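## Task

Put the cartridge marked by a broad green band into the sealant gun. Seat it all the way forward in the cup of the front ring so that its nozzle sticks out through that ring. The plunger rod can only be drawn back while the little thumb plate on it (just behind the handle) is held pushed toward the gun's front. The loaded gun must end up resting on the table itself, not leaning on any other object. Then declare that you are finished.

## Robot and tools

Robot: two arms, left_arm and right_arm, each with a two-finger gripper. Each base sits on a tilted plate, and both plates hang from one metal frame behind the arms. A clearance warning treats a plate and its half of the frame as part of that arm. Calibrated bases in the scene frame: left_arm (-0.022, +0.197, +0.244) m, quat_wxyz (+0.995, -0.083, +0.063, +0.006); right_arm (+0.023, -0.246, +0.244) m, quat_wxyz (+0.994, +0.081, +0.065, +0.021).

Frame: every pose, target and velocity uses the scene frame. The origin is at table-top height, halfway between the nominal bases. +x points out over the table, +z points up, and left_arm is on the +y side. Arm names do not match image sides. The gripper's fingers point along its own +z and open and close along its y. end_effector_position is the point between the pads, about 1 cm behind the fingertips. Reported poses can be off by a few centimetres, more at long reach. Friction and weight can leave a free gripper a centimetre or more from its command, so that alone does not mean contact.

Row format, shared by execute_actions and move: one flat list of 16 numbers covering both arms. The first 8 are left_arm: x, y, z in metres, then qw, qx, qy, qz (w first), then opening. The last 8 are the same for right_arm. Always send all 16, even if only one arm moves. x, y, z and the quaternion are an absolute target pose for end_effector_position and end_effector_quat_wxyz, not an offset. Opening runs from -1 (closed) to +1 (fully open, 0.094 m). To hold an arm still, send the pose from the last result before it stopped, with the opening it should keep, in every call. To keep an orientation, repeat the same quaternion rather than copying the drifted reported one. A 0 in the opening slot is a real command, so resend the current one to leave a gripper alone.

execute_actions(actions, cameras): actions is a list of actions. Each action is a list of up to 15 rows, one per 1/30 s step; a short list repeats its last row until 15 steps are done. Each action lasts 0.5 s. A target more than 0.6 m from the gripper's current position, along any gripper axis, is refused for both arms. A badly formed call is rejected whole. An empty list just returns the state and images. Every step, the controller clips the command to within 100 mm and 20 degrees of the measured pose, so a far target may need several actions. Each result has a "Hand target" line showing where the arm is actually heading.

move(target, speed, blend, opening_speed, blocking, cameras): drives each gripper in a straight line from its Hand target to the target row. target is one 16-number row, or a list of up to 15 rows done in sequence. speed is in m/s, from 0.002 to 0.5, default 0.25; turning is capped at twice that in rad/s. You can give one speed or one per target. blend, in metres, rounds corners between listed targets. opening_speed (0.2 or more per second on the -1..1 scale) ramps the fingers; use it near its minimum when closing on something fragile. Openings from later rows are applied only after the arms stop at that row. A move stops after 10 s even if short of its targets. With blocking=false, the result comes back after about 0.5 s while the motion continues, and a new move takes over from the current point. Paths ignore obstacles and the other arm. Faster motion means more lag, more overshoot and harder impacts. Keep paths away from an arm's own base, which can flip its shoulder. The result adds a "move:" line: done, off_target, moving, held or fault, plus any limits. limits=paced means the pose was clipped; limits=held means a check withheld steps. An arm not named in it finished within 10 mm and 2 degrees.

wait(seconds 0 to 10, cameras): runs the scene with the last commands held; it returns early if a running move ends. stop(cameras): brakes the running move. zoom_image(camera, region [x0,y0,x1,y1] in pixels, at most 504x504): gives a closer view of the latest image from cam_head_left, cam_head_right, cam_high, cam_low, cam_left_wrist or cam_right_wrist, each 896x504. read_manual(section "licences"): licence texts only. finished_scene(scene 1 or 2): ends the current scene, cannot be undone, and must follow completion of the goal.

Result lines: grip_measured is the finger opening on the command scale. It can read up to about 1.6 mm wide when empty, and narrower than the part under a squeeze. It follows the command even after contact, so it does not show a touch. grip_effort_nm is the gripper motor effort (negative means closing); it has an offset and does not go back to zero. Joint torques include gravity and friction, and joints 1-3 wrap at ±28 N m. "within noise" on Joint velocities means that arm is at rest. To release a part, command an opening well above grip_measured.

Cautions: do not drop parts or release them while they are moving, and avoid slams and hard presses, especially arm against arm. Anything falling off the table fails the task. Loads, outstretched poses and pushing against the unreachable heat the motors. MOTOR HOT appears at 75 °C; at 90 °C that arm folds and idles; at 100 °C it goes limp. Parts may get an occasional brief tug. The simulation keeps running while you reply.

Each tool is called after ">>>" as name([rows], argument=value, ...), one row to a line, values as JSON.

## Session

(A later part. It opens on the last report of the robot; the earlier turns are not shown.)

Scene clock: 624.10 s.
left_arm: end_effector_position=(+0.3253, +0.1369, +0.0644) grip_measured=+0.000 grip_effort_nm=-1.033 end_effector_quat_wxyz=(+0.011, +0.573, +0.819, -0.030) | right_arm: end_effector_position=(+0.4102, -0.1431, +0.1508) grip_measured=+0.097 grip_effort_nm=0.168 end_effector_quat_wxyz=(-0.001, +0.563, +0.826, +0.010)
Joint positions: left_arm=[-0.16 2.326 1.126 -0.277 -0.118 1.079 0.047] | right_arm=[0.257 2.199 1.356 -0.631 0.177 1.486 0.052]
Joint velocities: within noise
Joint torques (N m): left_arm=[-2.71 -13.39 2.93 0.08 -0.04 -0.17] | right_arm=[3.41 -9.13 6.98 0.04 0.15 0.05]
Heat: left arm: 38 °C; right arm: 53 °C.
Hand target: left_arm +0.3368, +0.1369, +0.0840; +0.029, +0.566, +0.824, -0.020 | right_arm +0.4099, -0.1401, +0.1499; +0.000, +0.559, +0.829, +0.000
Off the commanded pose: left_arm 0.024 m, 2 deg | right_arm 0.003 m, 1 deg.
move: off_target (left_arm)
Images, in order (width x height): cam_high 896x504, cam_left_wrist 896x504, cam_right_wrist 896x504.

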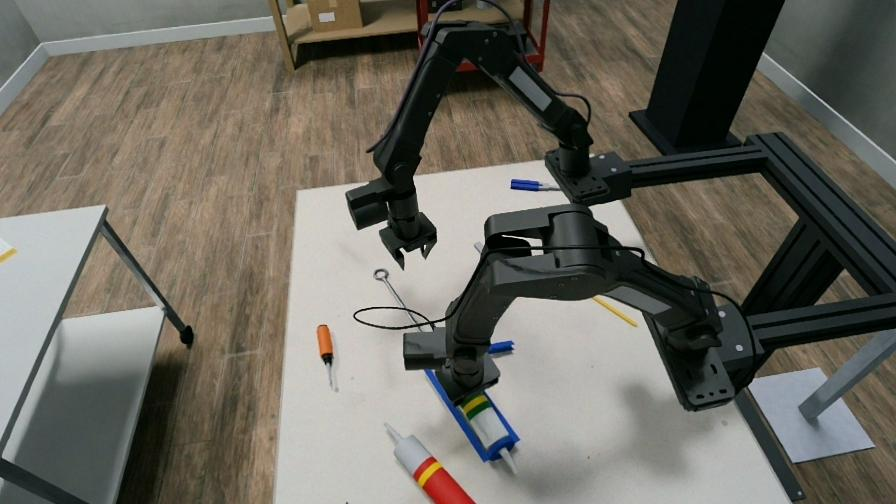

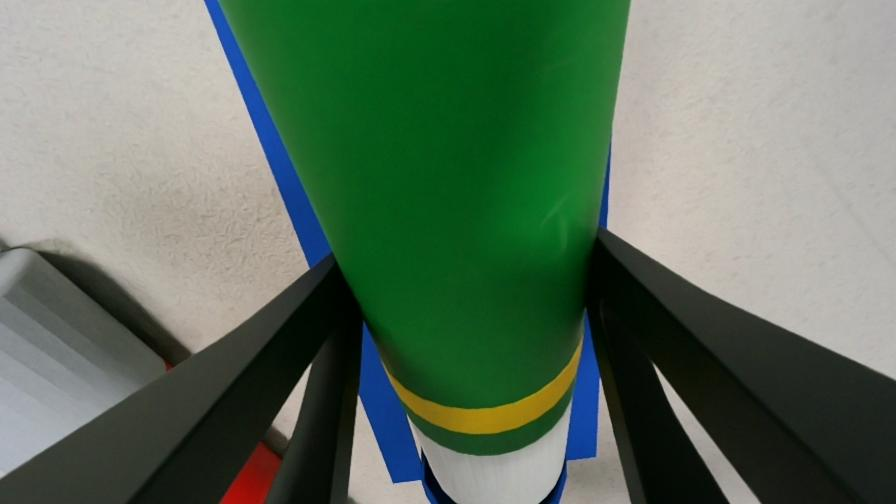

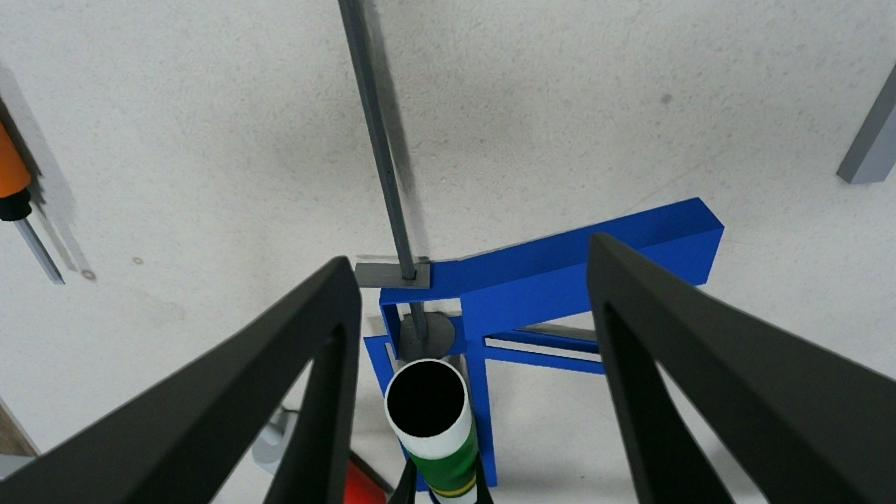

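>>> move([
  [0.337,0.136,0.058,0.0288,0.5661,0.8236,-0.0198,-0.1,0.41,-0.14,0.15,0,0.5592,0.829,0,0.1],
  [0.337,0.136,0.044,0.0144,0.5663,0.8240,-0.0099,-0.1,0.41,-0.14,0.15,0,0.5592,0.829,0,0.1],
], speed=0.03, cameras=["cam_left_wrist","cam_right_wrist","cam_high"])

>>> zoom_image(camera="cam_right_wrist", region=[330, 240, 560, 504])

>>> zoom_image(camera="cam_high", region=[420, 370, 540, 480])

Scene clock: 629.87 s.
left_arm: end_effector_position=(+0.3284, +0.1383, +0.0589) grip_measured=+0.000 grip_effort_nm=-1.028 end_effector_quat_wxyz=(+0.007, +0.572, +0.820, -0.024) | right_arm: end_effector_position=(+0.4101, -0.1431, +0.1508) grip_measured=+0.097 grip_effort_nm=0.168 end_effector_quat_wxyz=(-0.001, +0.563, +0.826, +0.010)
Joint positions: left_arm=[-0.16 2.35 1.147 -0.277 -0.134 1.078 0.047] | right_arm=[0.257 2.199 1.356 -0.632 0.177 1.486 0.052]
Joint velocities: within noise
Joint torques (N m): left_arm=[-2.47 -4.88 5.24 0.74 -0.16 -0.15] | right_arm=[3.34 -9.11 7.02 0.02 0.16 0.06]
Heat: left arm: 40 °C; right arm: 53 °C.
Hand target: left_arm +0.3362, +0.1362, +0.0452; +0.014, +0.566, +0.824, -0.010 | right_arm +0.4099, -0.1401, +0.1499; +0.000, +0.559, +0.829, +0.000
Off the commanded pose: left_arm 0.017 m, 2 deg | right_arm 0.003 m, 1 deg.
move: off_target (left_arm)
Images, in order (width x height): cam_high 896x504, cam_left_wrist 896x504, cam_right_wrist 896x504.

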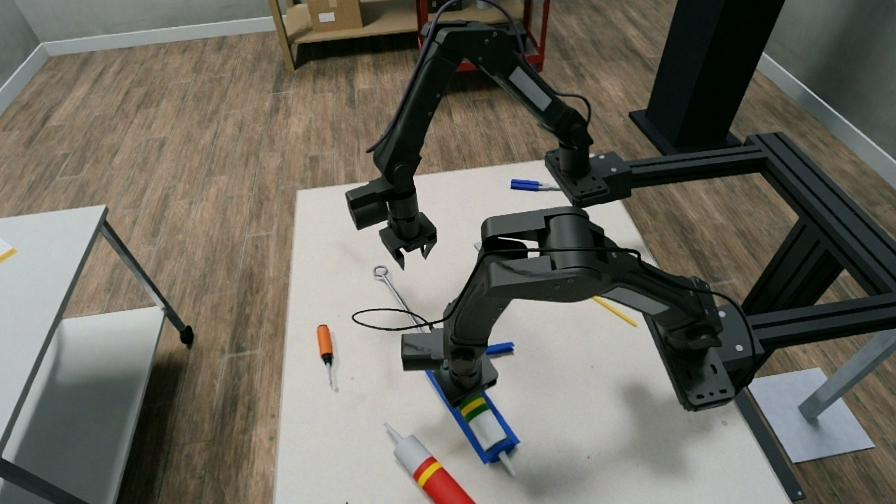

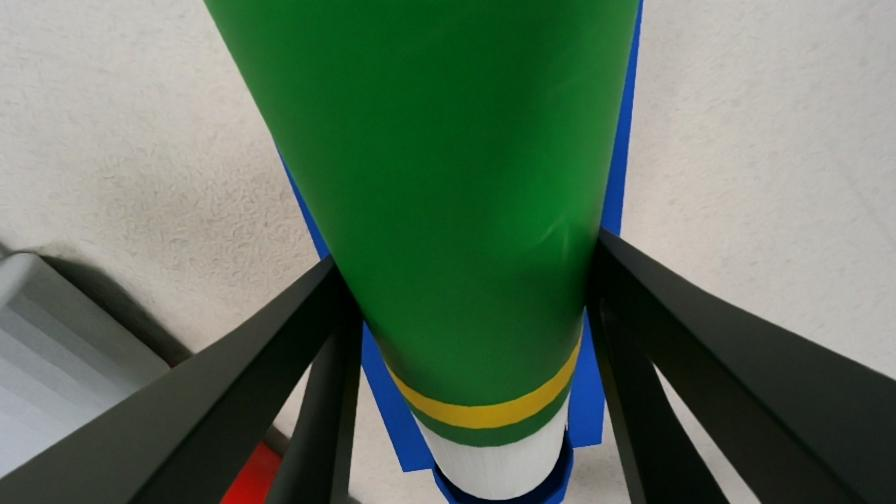

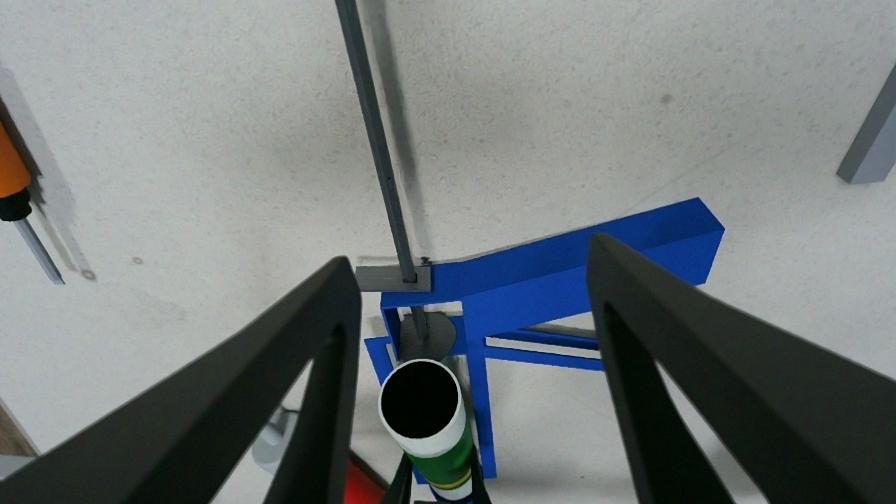

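Scaled by 1.909 from the camera's 896x504 image, which has a finer 1280x720 frame.

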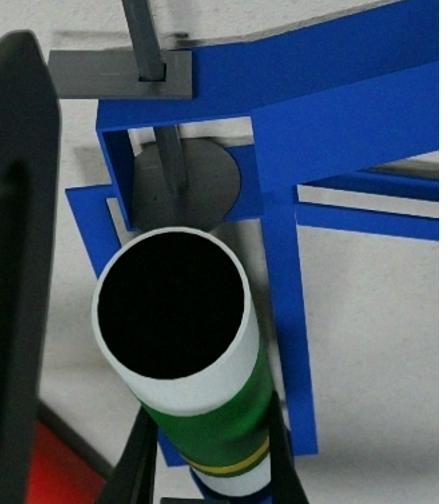

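Scaled by 4.200 from the camera's 896x504 image, which has a finer 1280x720 frame.

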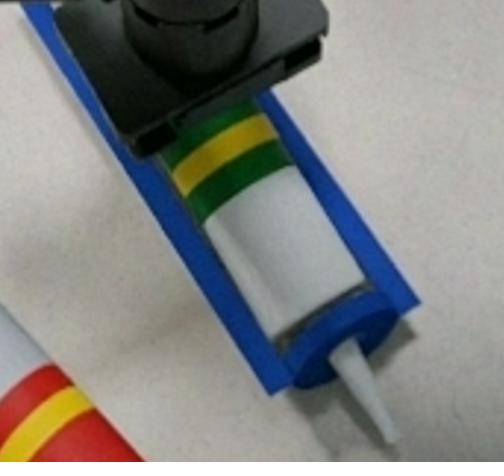

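>>> execute_actions(actions=[], cameras=["cam_head_left","cam_head_right","cam_low","cam_right_wrist"])

>>> zoom_image(camera="cam_head_left", region=[390, 170, 510, 250])

>>> zoom_image(camera="cam_head_right", region=[390, 170, 510, 250])

>>> zoom_image(camera="cam_low", region=[500, 225, 580, 295])

Scene clock: 642.87 s.
left_arm: end_effector_position=(+0.3284, +0.1383, +0.0588) grip_measured=+0.000 grip_effort_nm=-1.028 end_effector_quat_wxyz=(+0.007, +0.572, +0.820, -0.024) | right_arm: end_effector_position=(+0.4101, -0.1431, +0.1508) grip_measured=+0.097 grip_effort_nm=0.168 end_effector_quat_wxyz=(-0.001, +0.563, +0.826, +0.010)
Joint positions: left_arm=[-0.16 2.351 1.148 -0.277 -0.134 1.078 0.047] | right_arm=[0.257 2.199 1.356 -0.632 0.177 1.486 0.052]
Joint velocities: within noise
Joint torques (N m): left_arm=[-2.5 -4.93 5.2 0.77 -0.14 -0.13] | right_arm=[3.4 -9.05 6.99 0.03 0.17 0.05]
Heat: left arm: 38 °C; right arm: 53 °C.
Hand target: left_arm +0.3362, +0.1362, +0.0451; +0.014, +0.566, +0.824, -0.010 | right_arm +0.4099, -0.1401, +0.1499; +0.000, +0.559, +0.829, +0.000
Tool commands: left_gripper/opening=-0.1 right_gripper/opening=+0.1
Off the commanded pose: left_arm 0.017 m, 2 deg | right_arm 0.003 m, 1 deg.
Images, in order (width x height): cam_head_left 896x504, cam_head_right 896x504, cam_low 896x504, cam_right_wrist 896x504.

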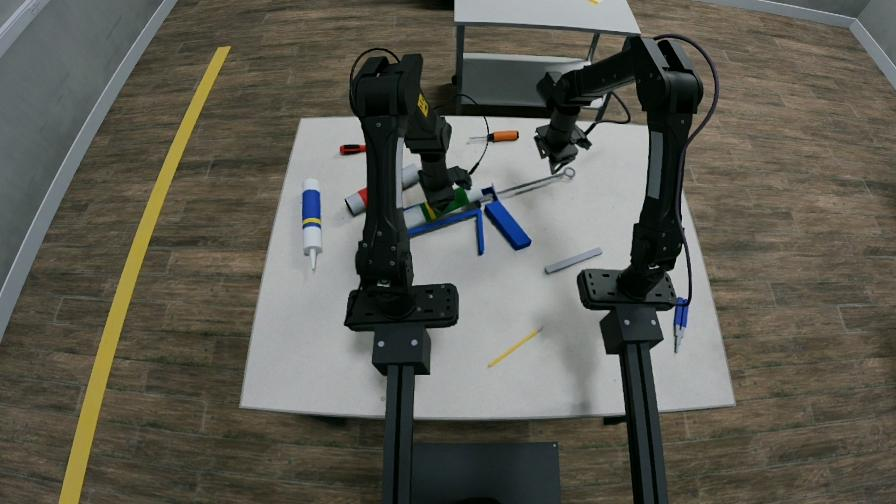

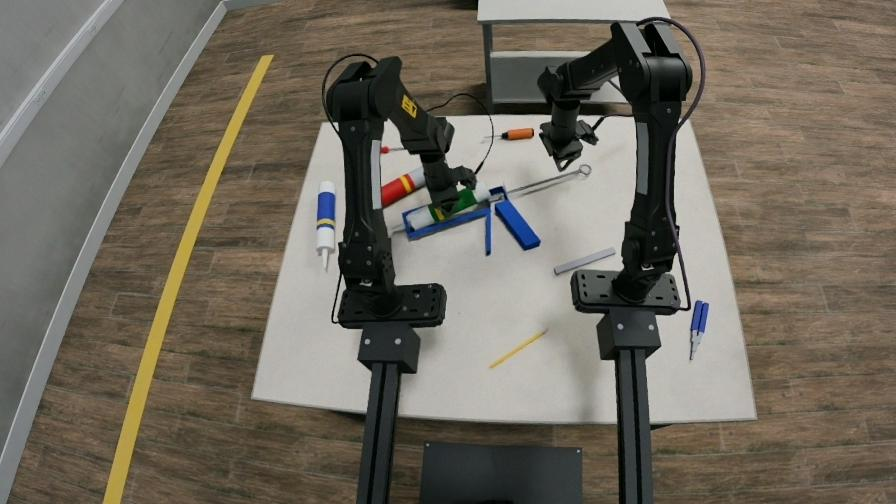

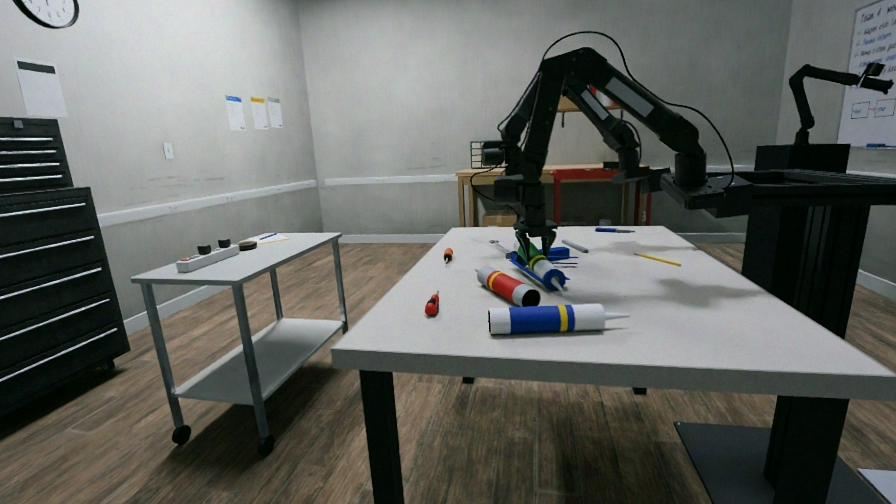

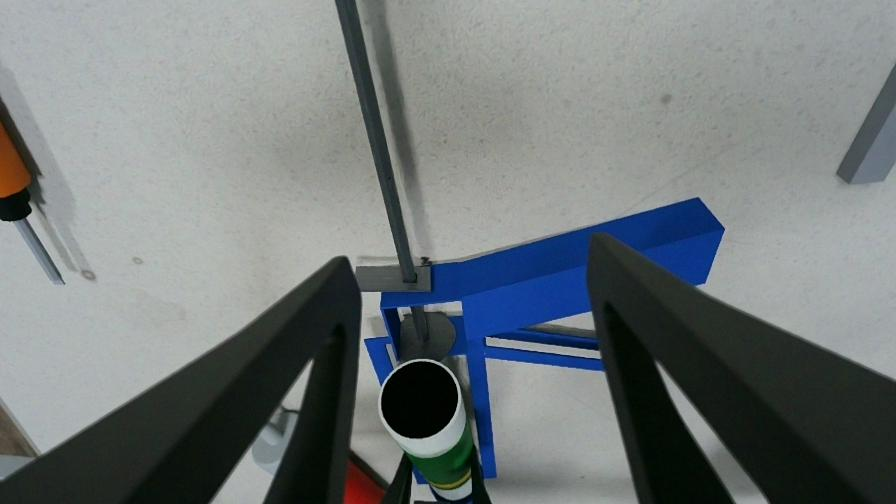

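Scaled by 4.200 from the camera's 896x504 image, which has a finer 1280x720 frame.

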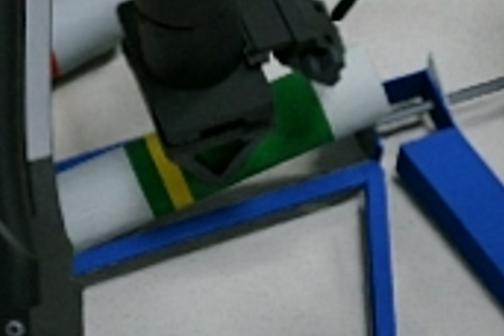

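Scaled by 4.200 from the camera's 896x504 image, which has a finer 1280x720 frame.

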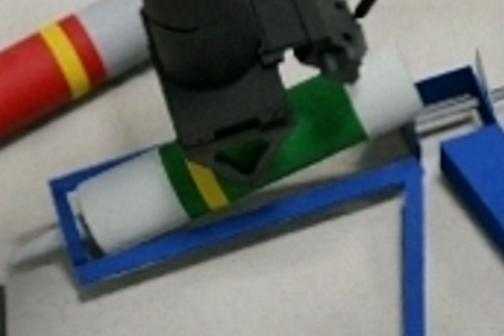

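Scaled by 6.300 from the camera's 896x504 image, which has a finer 1280x720 frame.

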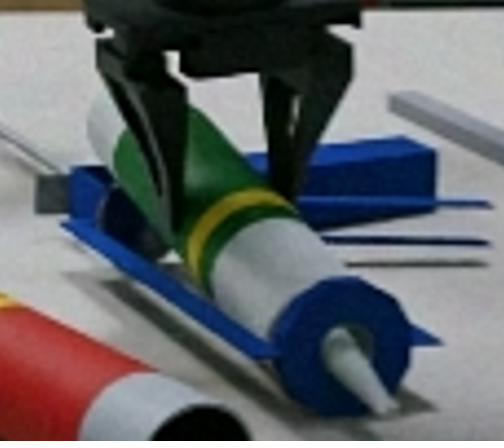

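>>> zoom_image(camera="cam_head_left", region=[455, 175, 510, 215])

>>> zoom_image(camera="cam_head_right", region=[465, 175, 520, 215])

>>> zoom_image(camera="cam_low", region=[505, 235, 545, 270])

>>> zoom_image(camera="cam_right_wrist", region=[370, 290, 480, 380])

Scaled by 9.164 from the camera's 896x504 image, which has a finer 1280x720 frame.

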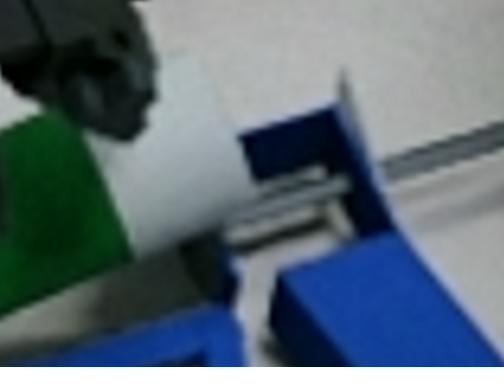

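Scaled by 9.164 from the camera's 896x504 image, which has a finer 1280x720 frame.

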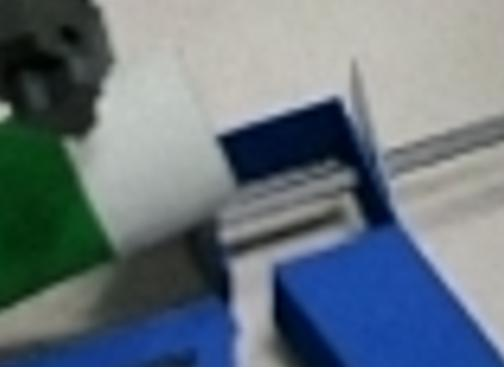

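Scaled by 12.600 from the camera's 896x504 image, which has a finer 1280x720 frame.

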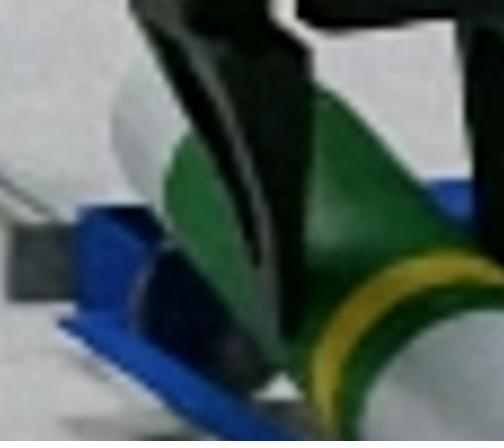

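Scaled by 4.582 from the camera's 896x504 image, which has a finer 1280x720 frame.

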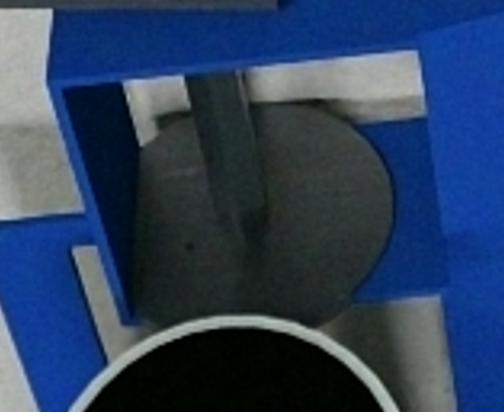

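>>> move([
  [0.337,0.136,0.050,0.0144,0.5663,0.8240,-0.0099,-0.1,0.45,-0.06,0.15,0,0.342,0.9397,0,0.1],
  [0.337,0.136,0.050,0.0144,0.5663,0.8240,-0.0099,-0.1,0.475,-0.01,0.13,0,0.1305,0.9914,0,0.1],
], speed=0.15, cameras=["cam_right_wrist","cam_high"])

>>> zoom_image(camera="cam_right_wrist", region=[200, 50, 700, 450])

Scene clock: 687.40 s.
left_arm: end_effector_position=(+0.3282, +0.1383, +0.0589) grip_measured=+0.000 grip_effort_nm=-1.028 end_effector_quat_wxyz=(+0.006, +0.572, +0.820, -0.024) | right_arm: end_effector_position=(+0.4789, -0.0175, +0.1311) grip_measured=+0.097 grip_effort_nm=0.168 end_effector_quat_wxyz=(+0.000, +0.145, +0.989, +0.009)
Joint positions: left_arm=[-0.16 2.351 1.148 -0.278 -0.134 1.077 0.047] | right_arm=[0.446 2.702 2.175 -0.988 0.189 0.773 0.052]
Joint velocities: within noise
Joint torques (N m): left_arm=[-2.66 -6.23 4.82 0.65 -0.15 -0.18] | right_arm=[4.94 -12.14 8.36 0.02 0.14 -0.06]
Heat: left arm: 36 °C; right arm: 53 °C.
Hand target: left_arm +0.3366, +0.1361, +0.0506; +0.014, +0.566, +0.824, -0.010 | right_arm +0.4749, -0.0101, +0.1300; +0.001, +0.131, +0.991, +0.001
Off the commanded pose: left_arm 0.013 m, 2 deg | right_arm 0.009 m, 2 deg.
move: off_target (left_arm)
Images, in order (width x height): cam_high 896x504, cam_right_wrist 896x504.

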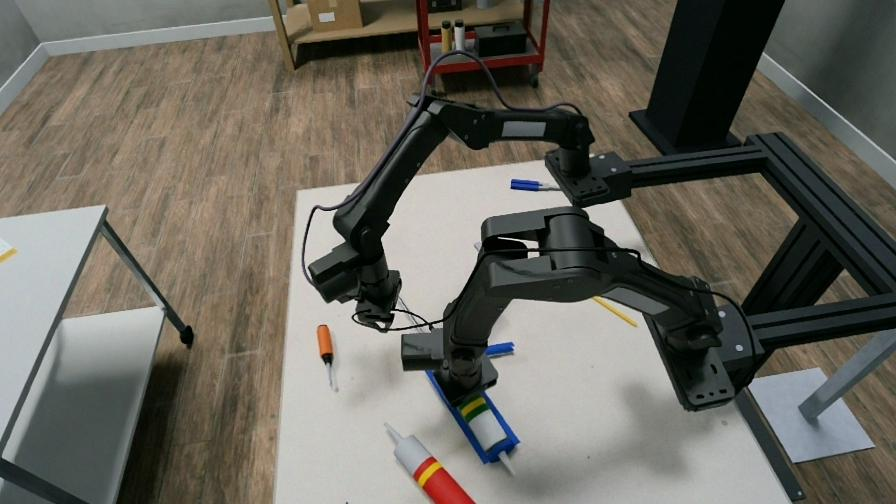

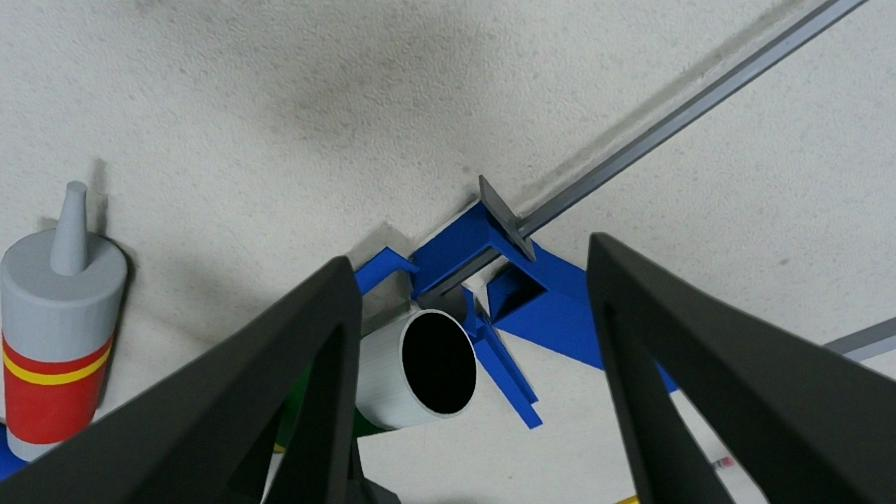

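Scaled by 1.008 from the camera's 896x504 image, which has a finer 1280x720 frame.

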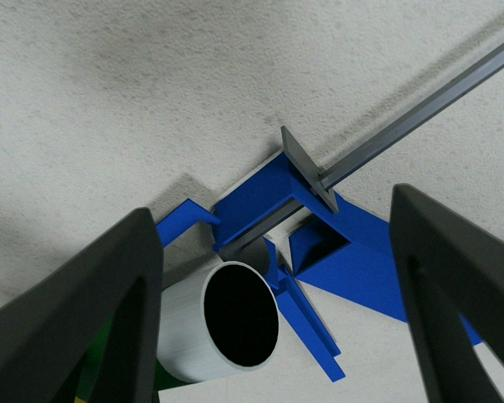

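>>> zoom_image(camera="cam_right_wrist", region=[350, 170, 550, 430])

Scaled by 1.938 from the camera's 896x504 image, which has a finer 1280x720 frame.

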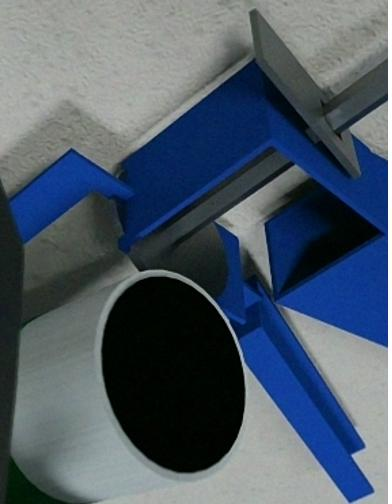

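>>> move([
  [0.334,0.146,0.074,0.0144,0.5735,0.8190,-0.0100,-0.1,0.475,-0.01,0.13,0,0.1305,0.9914,0,0.1],
], speed=0.03, cameras=["cam_right_wrist","cam_high","cam_left_wrist"])

>>> zoom_image(camera="cam_right_wrist", region=[350, 170, 550, 430])

>>> zoom_image(camera="cam_high", region=[420, 370, 540, 480])

Scene clock: 713.70 s.
left_arm: end_effector_position=(+0.3268, +0.1389, +0.0598) grip_measured=+0.000 grip_effort_nm=-1.023 end_effector_quat_wxyz=(+0.006, +0.573, +0.819, -0.024) | right_arm: end_effector_position=(+0.4786, -0.0177, +0.1311) grip_measured=+0.097 grip_effort_nm=0.168 end_effector_quat_wxyz=(+0.000, +0.144, +0.989, +0.008)
Joint positions: left_arm=[-0.16 2.344 1.138 -0.274 -0.135 1.08 0.047] | right_arm=[0.446 2.702 2.175 -0.99 0.19 0.772 0.052]
Joint velocities: within noise
Joint torques (N m): left_arm=[-1.55 -12.42 2.15 0.13 -0.14 0.14] | right_arm=[4.93 -12.04 8.36 0.05 0.16 -0.06]
Heat: left arm: 37 °C; right arm: 60 °C.
Hand target: left_arm +0.3339, +0.1458, +0.0733; +0.014, +0.573, +0.819, -0.010 | right_arm +0.4749, -0.0101, +0.1300; +0.001, +0.131, +0.991, +0.001
Off the commanded pose: left_arm 0.017 m, 2 deg | right_arm 0.009 m, 2 deg.
move: off_target (left_arm)
Images, in order (width x height): cam_high 896x504, cam_left_wrist 896x504, cam_right_wrist 896x504.

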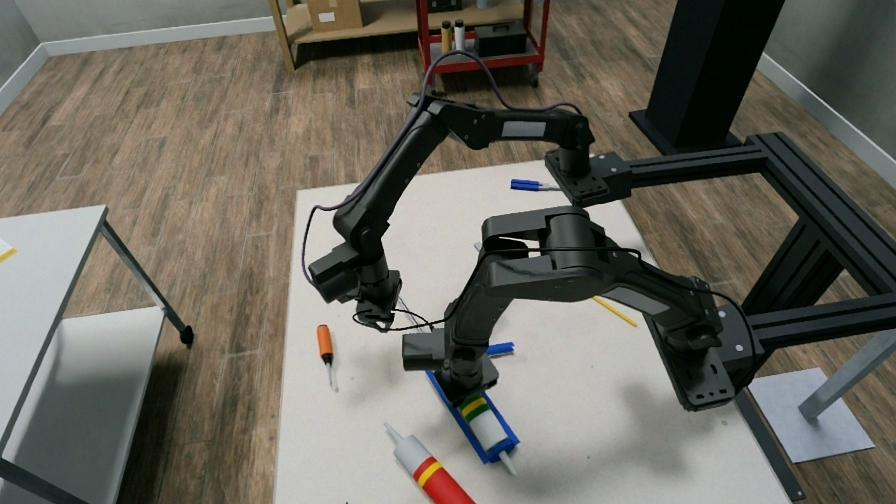

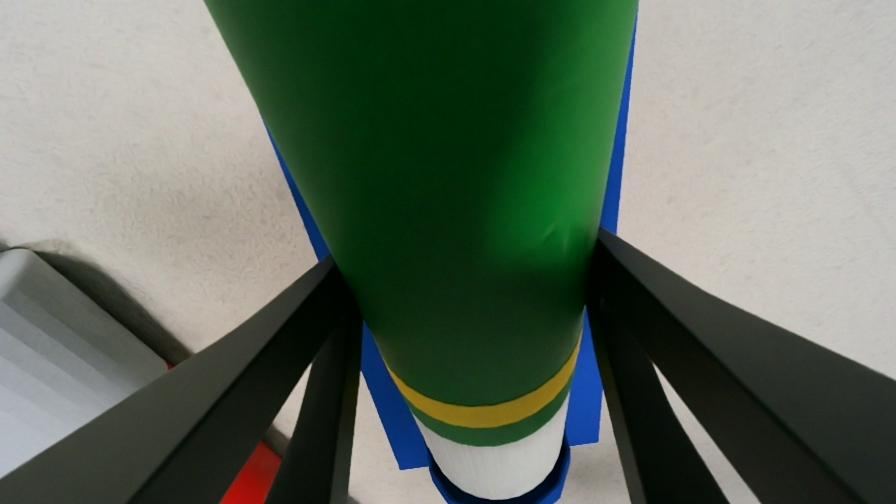

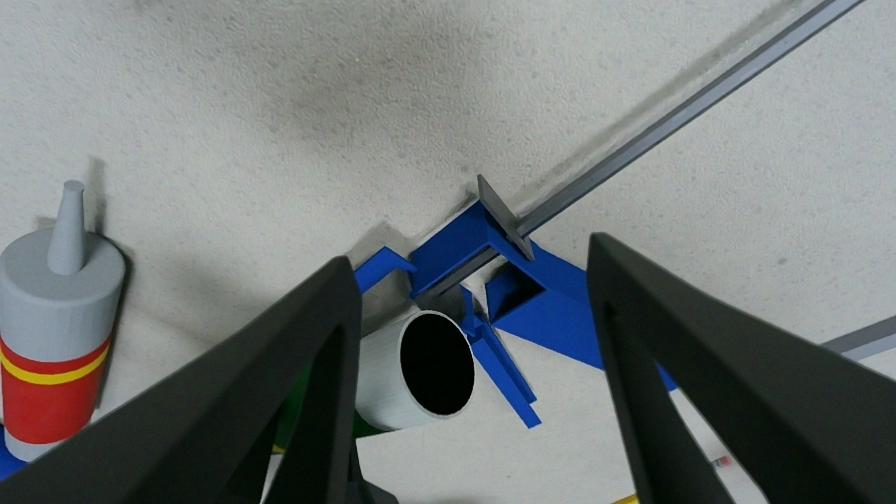

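Scaled by 1.938 from the camera's 896x504 image, which has a finer 1280x720 frame.

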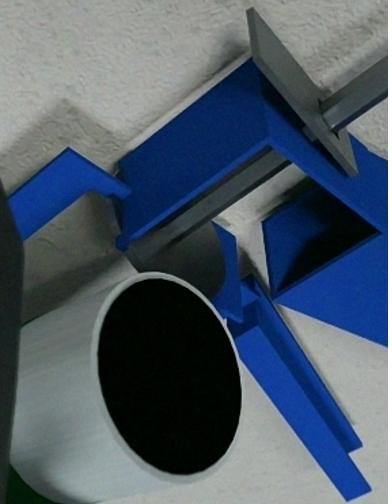

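Scaled by 4.200 from the camera's 896x504 image, which has a finer 1280x720 frame.

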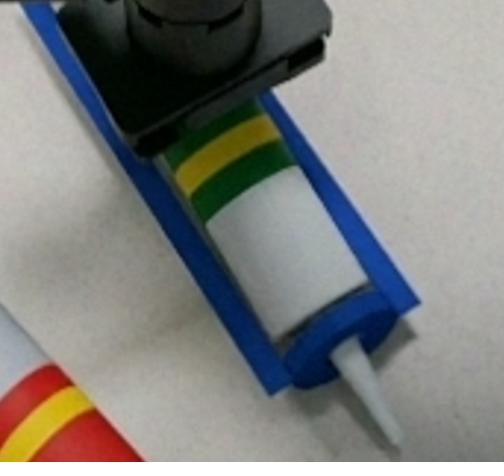

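>>> move([
  [0.334,0.146,0.044,0.0,0.5736,0.8191,0.0,-0.1,0.475,-0.01,0.13,0,0.1305,0.9914,0,0.1],
], speed=0.03, cameras=["cam_right_wrist","cam_high","cam_left_wrist"])

>>> zoom_image(camera="cam_right_wrist", region=[350, 170, 550, 430])

>>> zoom_image(camera="cam_high", region=[420, 370, 540, 480])

Scene clock: 718.73 s.
left_arm: end_effector_position=(+0.3277, +0.1397, +0.0588) grip_measured=+0.000 grip_effort_nm=-1.023 end_effector_quat_wxyz=(+0.003, +0.574, +0.819, -0.021) | right_arm: end_effector_position=(+0.4785, -0.0178, +0.1311) grip_measured=+0.097 grip_effort_nm=0.173 end_effector_quat_wxyz=(-0.001, +0.144, +0.989, +0.008)
Joint positions: left_arm=[-0.16 2.351 1.147 -0.28 -0.141 1.08 0.047] | right_arm=[0.446 2.702 2.175 -0.99 0.19 0.772 0.052]
Joint velocities: within noise
Joint torques (N m): left_arm=[-1.61 -5.07 5.12 0.61 -0.34 0.1] | right_arm=[4.94 -12.15 8.46 0.03 0.15 -0.05]
Heat: left arm: 38 °C; right arm: 60 °C.
Hand target: left_arm +0.3331, +0.1460, +0.0450; +0.000, +0.573, +0.819, -0.001 | right_arm +0.4748, -0.0101, +0.1300; +0.001, +0.131, +0.991, +0.001
Off the commanded pose: left_arm 0.017 m, 2 deg | right_arm 0.009 m, 2 deg.
move: off_target (left_arm)
Images, in order (width x height): cam_high 896x504, cam_left_wrist 896x504, cam_right_wrist 896x504.

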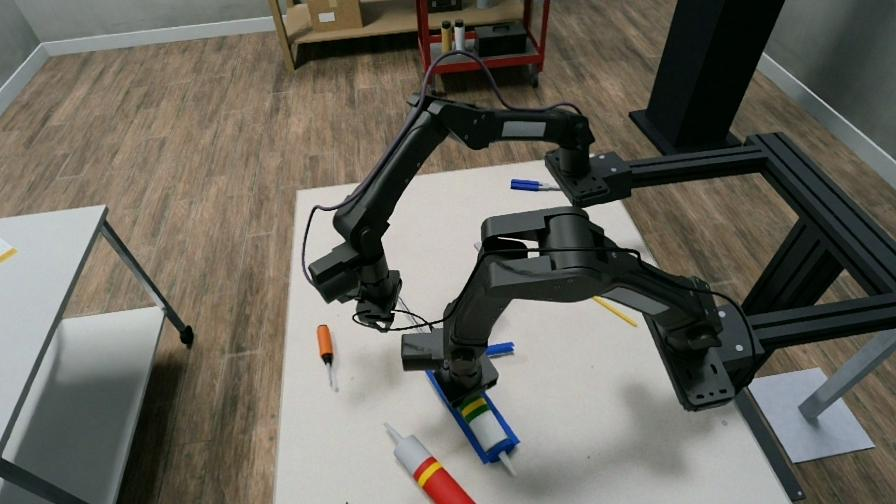

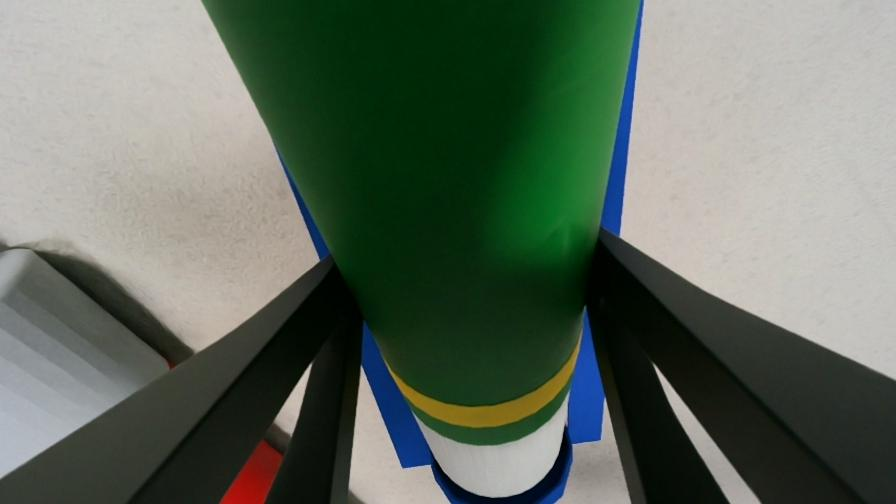

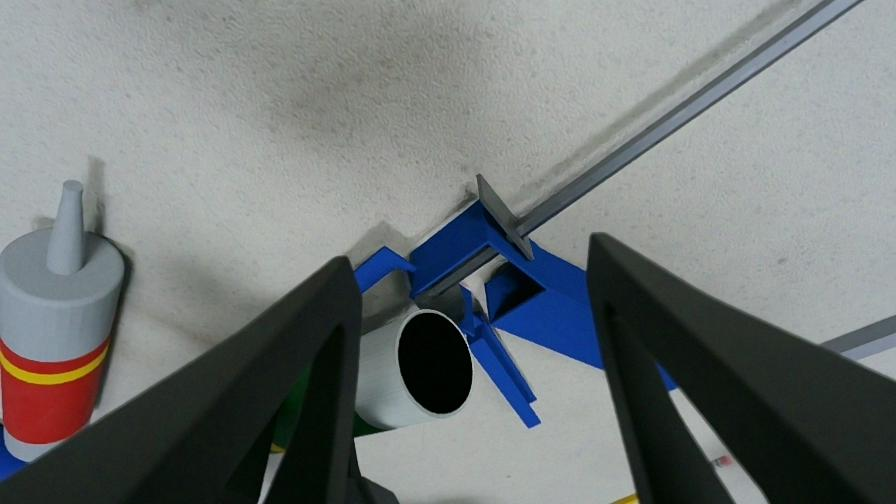

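Scaled by 1.938 from the camera's 896x504 image, which has a finer 1280x720 frame.

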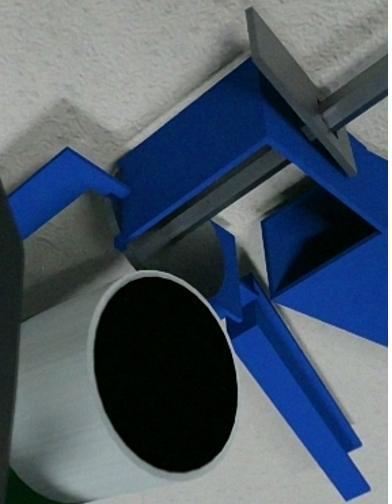

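Scaled by 4.200 from the camera's 896x504 image, which has a finer 1280x720 frame.

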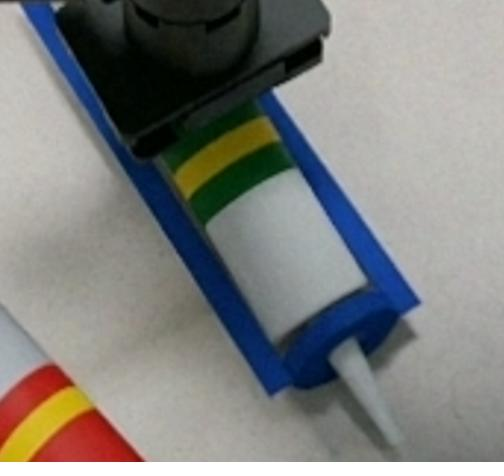

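>>> move([
  [0.332,0.138,0.092,0.0287,0.5804,0.8130,-0.0205,-0.1,0.475,-0.01,0.13,0,0.1305,0.9914,0,0.1],
  [0.327,0.151,0.090,0.0287,0.5804,0.8130,-0.0205,-0.1,0.475,-0.01,0.13,0,0.1305,0.9914,0,0.1],
], speed=0.03, cameras=["cam_right_wrist","cam_high","cam_left_wrist"])

>>> zoom_image(camera="cam_right_wrist", region=[350, 170, 550, 430])

>>> zoom_image(camera="cam_high", region=[420, 370, 540, 480])

Scene clock: 727.80 s.
left_arm: end_effector_position=(+0.3120, +0.1468, +0.0686) grip_measured=-0.001 grip_effort_nm=-1.033 end_effector_quat_wxyz=(+0.006, +0.580, +0.814, -0.033) | right_arm: end_effector_position=(+0.4784, -0.0178, +0.1311) grip_measured=+0.097 grip_effort_nm=0.173 end_effector_quat_wxyz=(-0.001, +0.144, +0.990, +0.008)
Joint positions: left_arm=[-0.14 2.285 1.066 -0.268 -0.118 1.116 0.047] | right_arm=[0.446 2.702 2.175 -0.991 0.19 0.771 0.052]
Joint velocities: within noise
Joint torques (N m): left_arm=[-1.52 -13.67 2.84 0.14 0.06 0.2] | right_arm=[4.9 -12.1 8.44 0.05 0.12 -0.05]
Heat: left arm: 39 °C; right arm: 61 °C.
Hand target: left_arm +0.3268, +0.1509, +0.0889; +0.029, +0.581, +0.813, -0.020 | right_arm +0.4749, -0.0100, +0.1300; +0.001, +0.130, +0.991, +0.001
Off the commanded pose: left_arm 0.026 m, 3 deg | right_arm 0.009 m, 2 deg.
move: off_target (left_arm)
Images, in order (width x height): cam_high 896x504, cam_left_wrist 896x504, cam_right_wrist 896x504.

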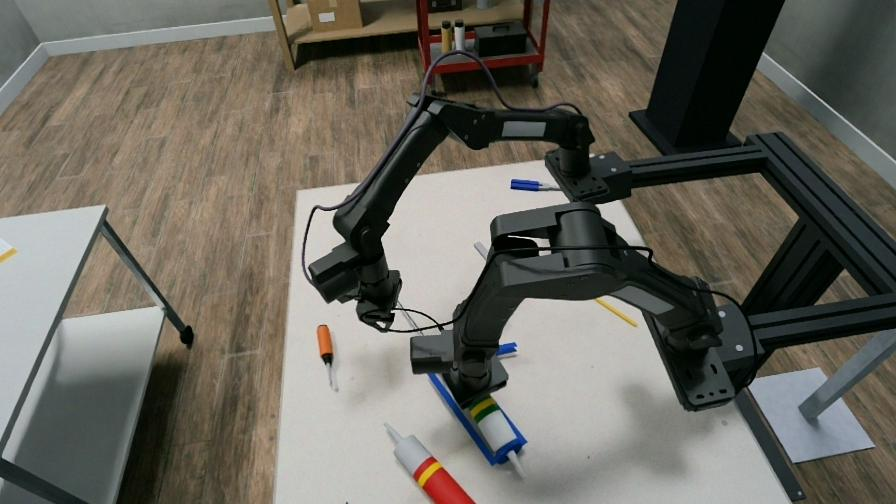

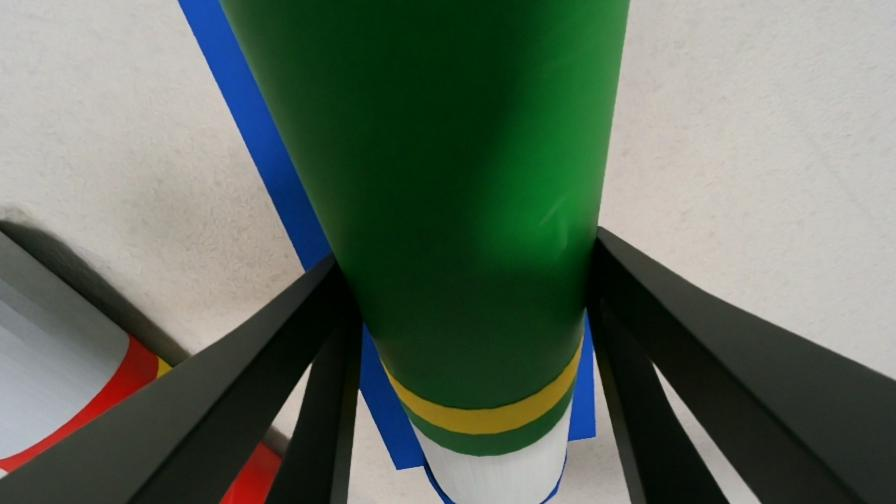

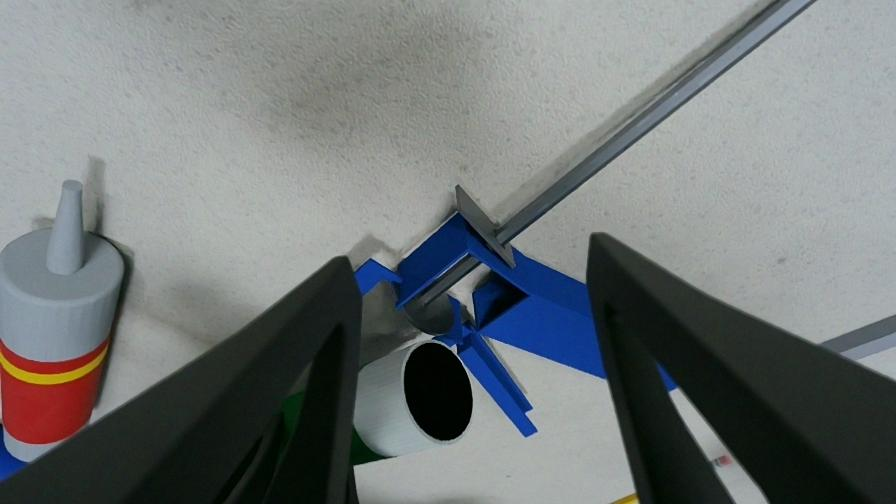

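Scaled by 1.938 from the camera's 896x504 image, which has a finer 1280x720 frame.

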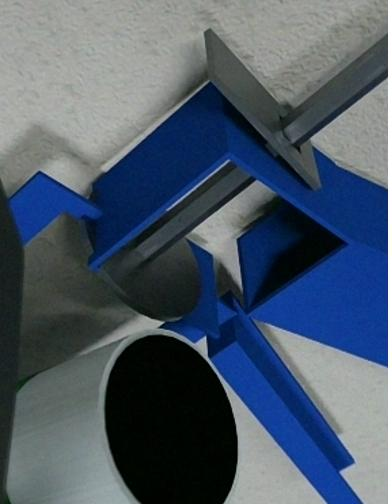

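Scaled by 4.200 from the camera's 896x504 image, which has a finer 1280x720 frame.

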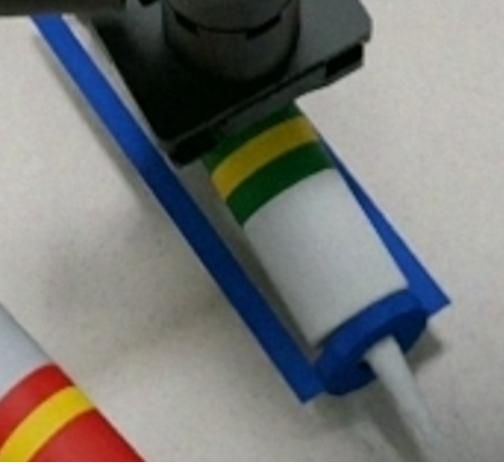

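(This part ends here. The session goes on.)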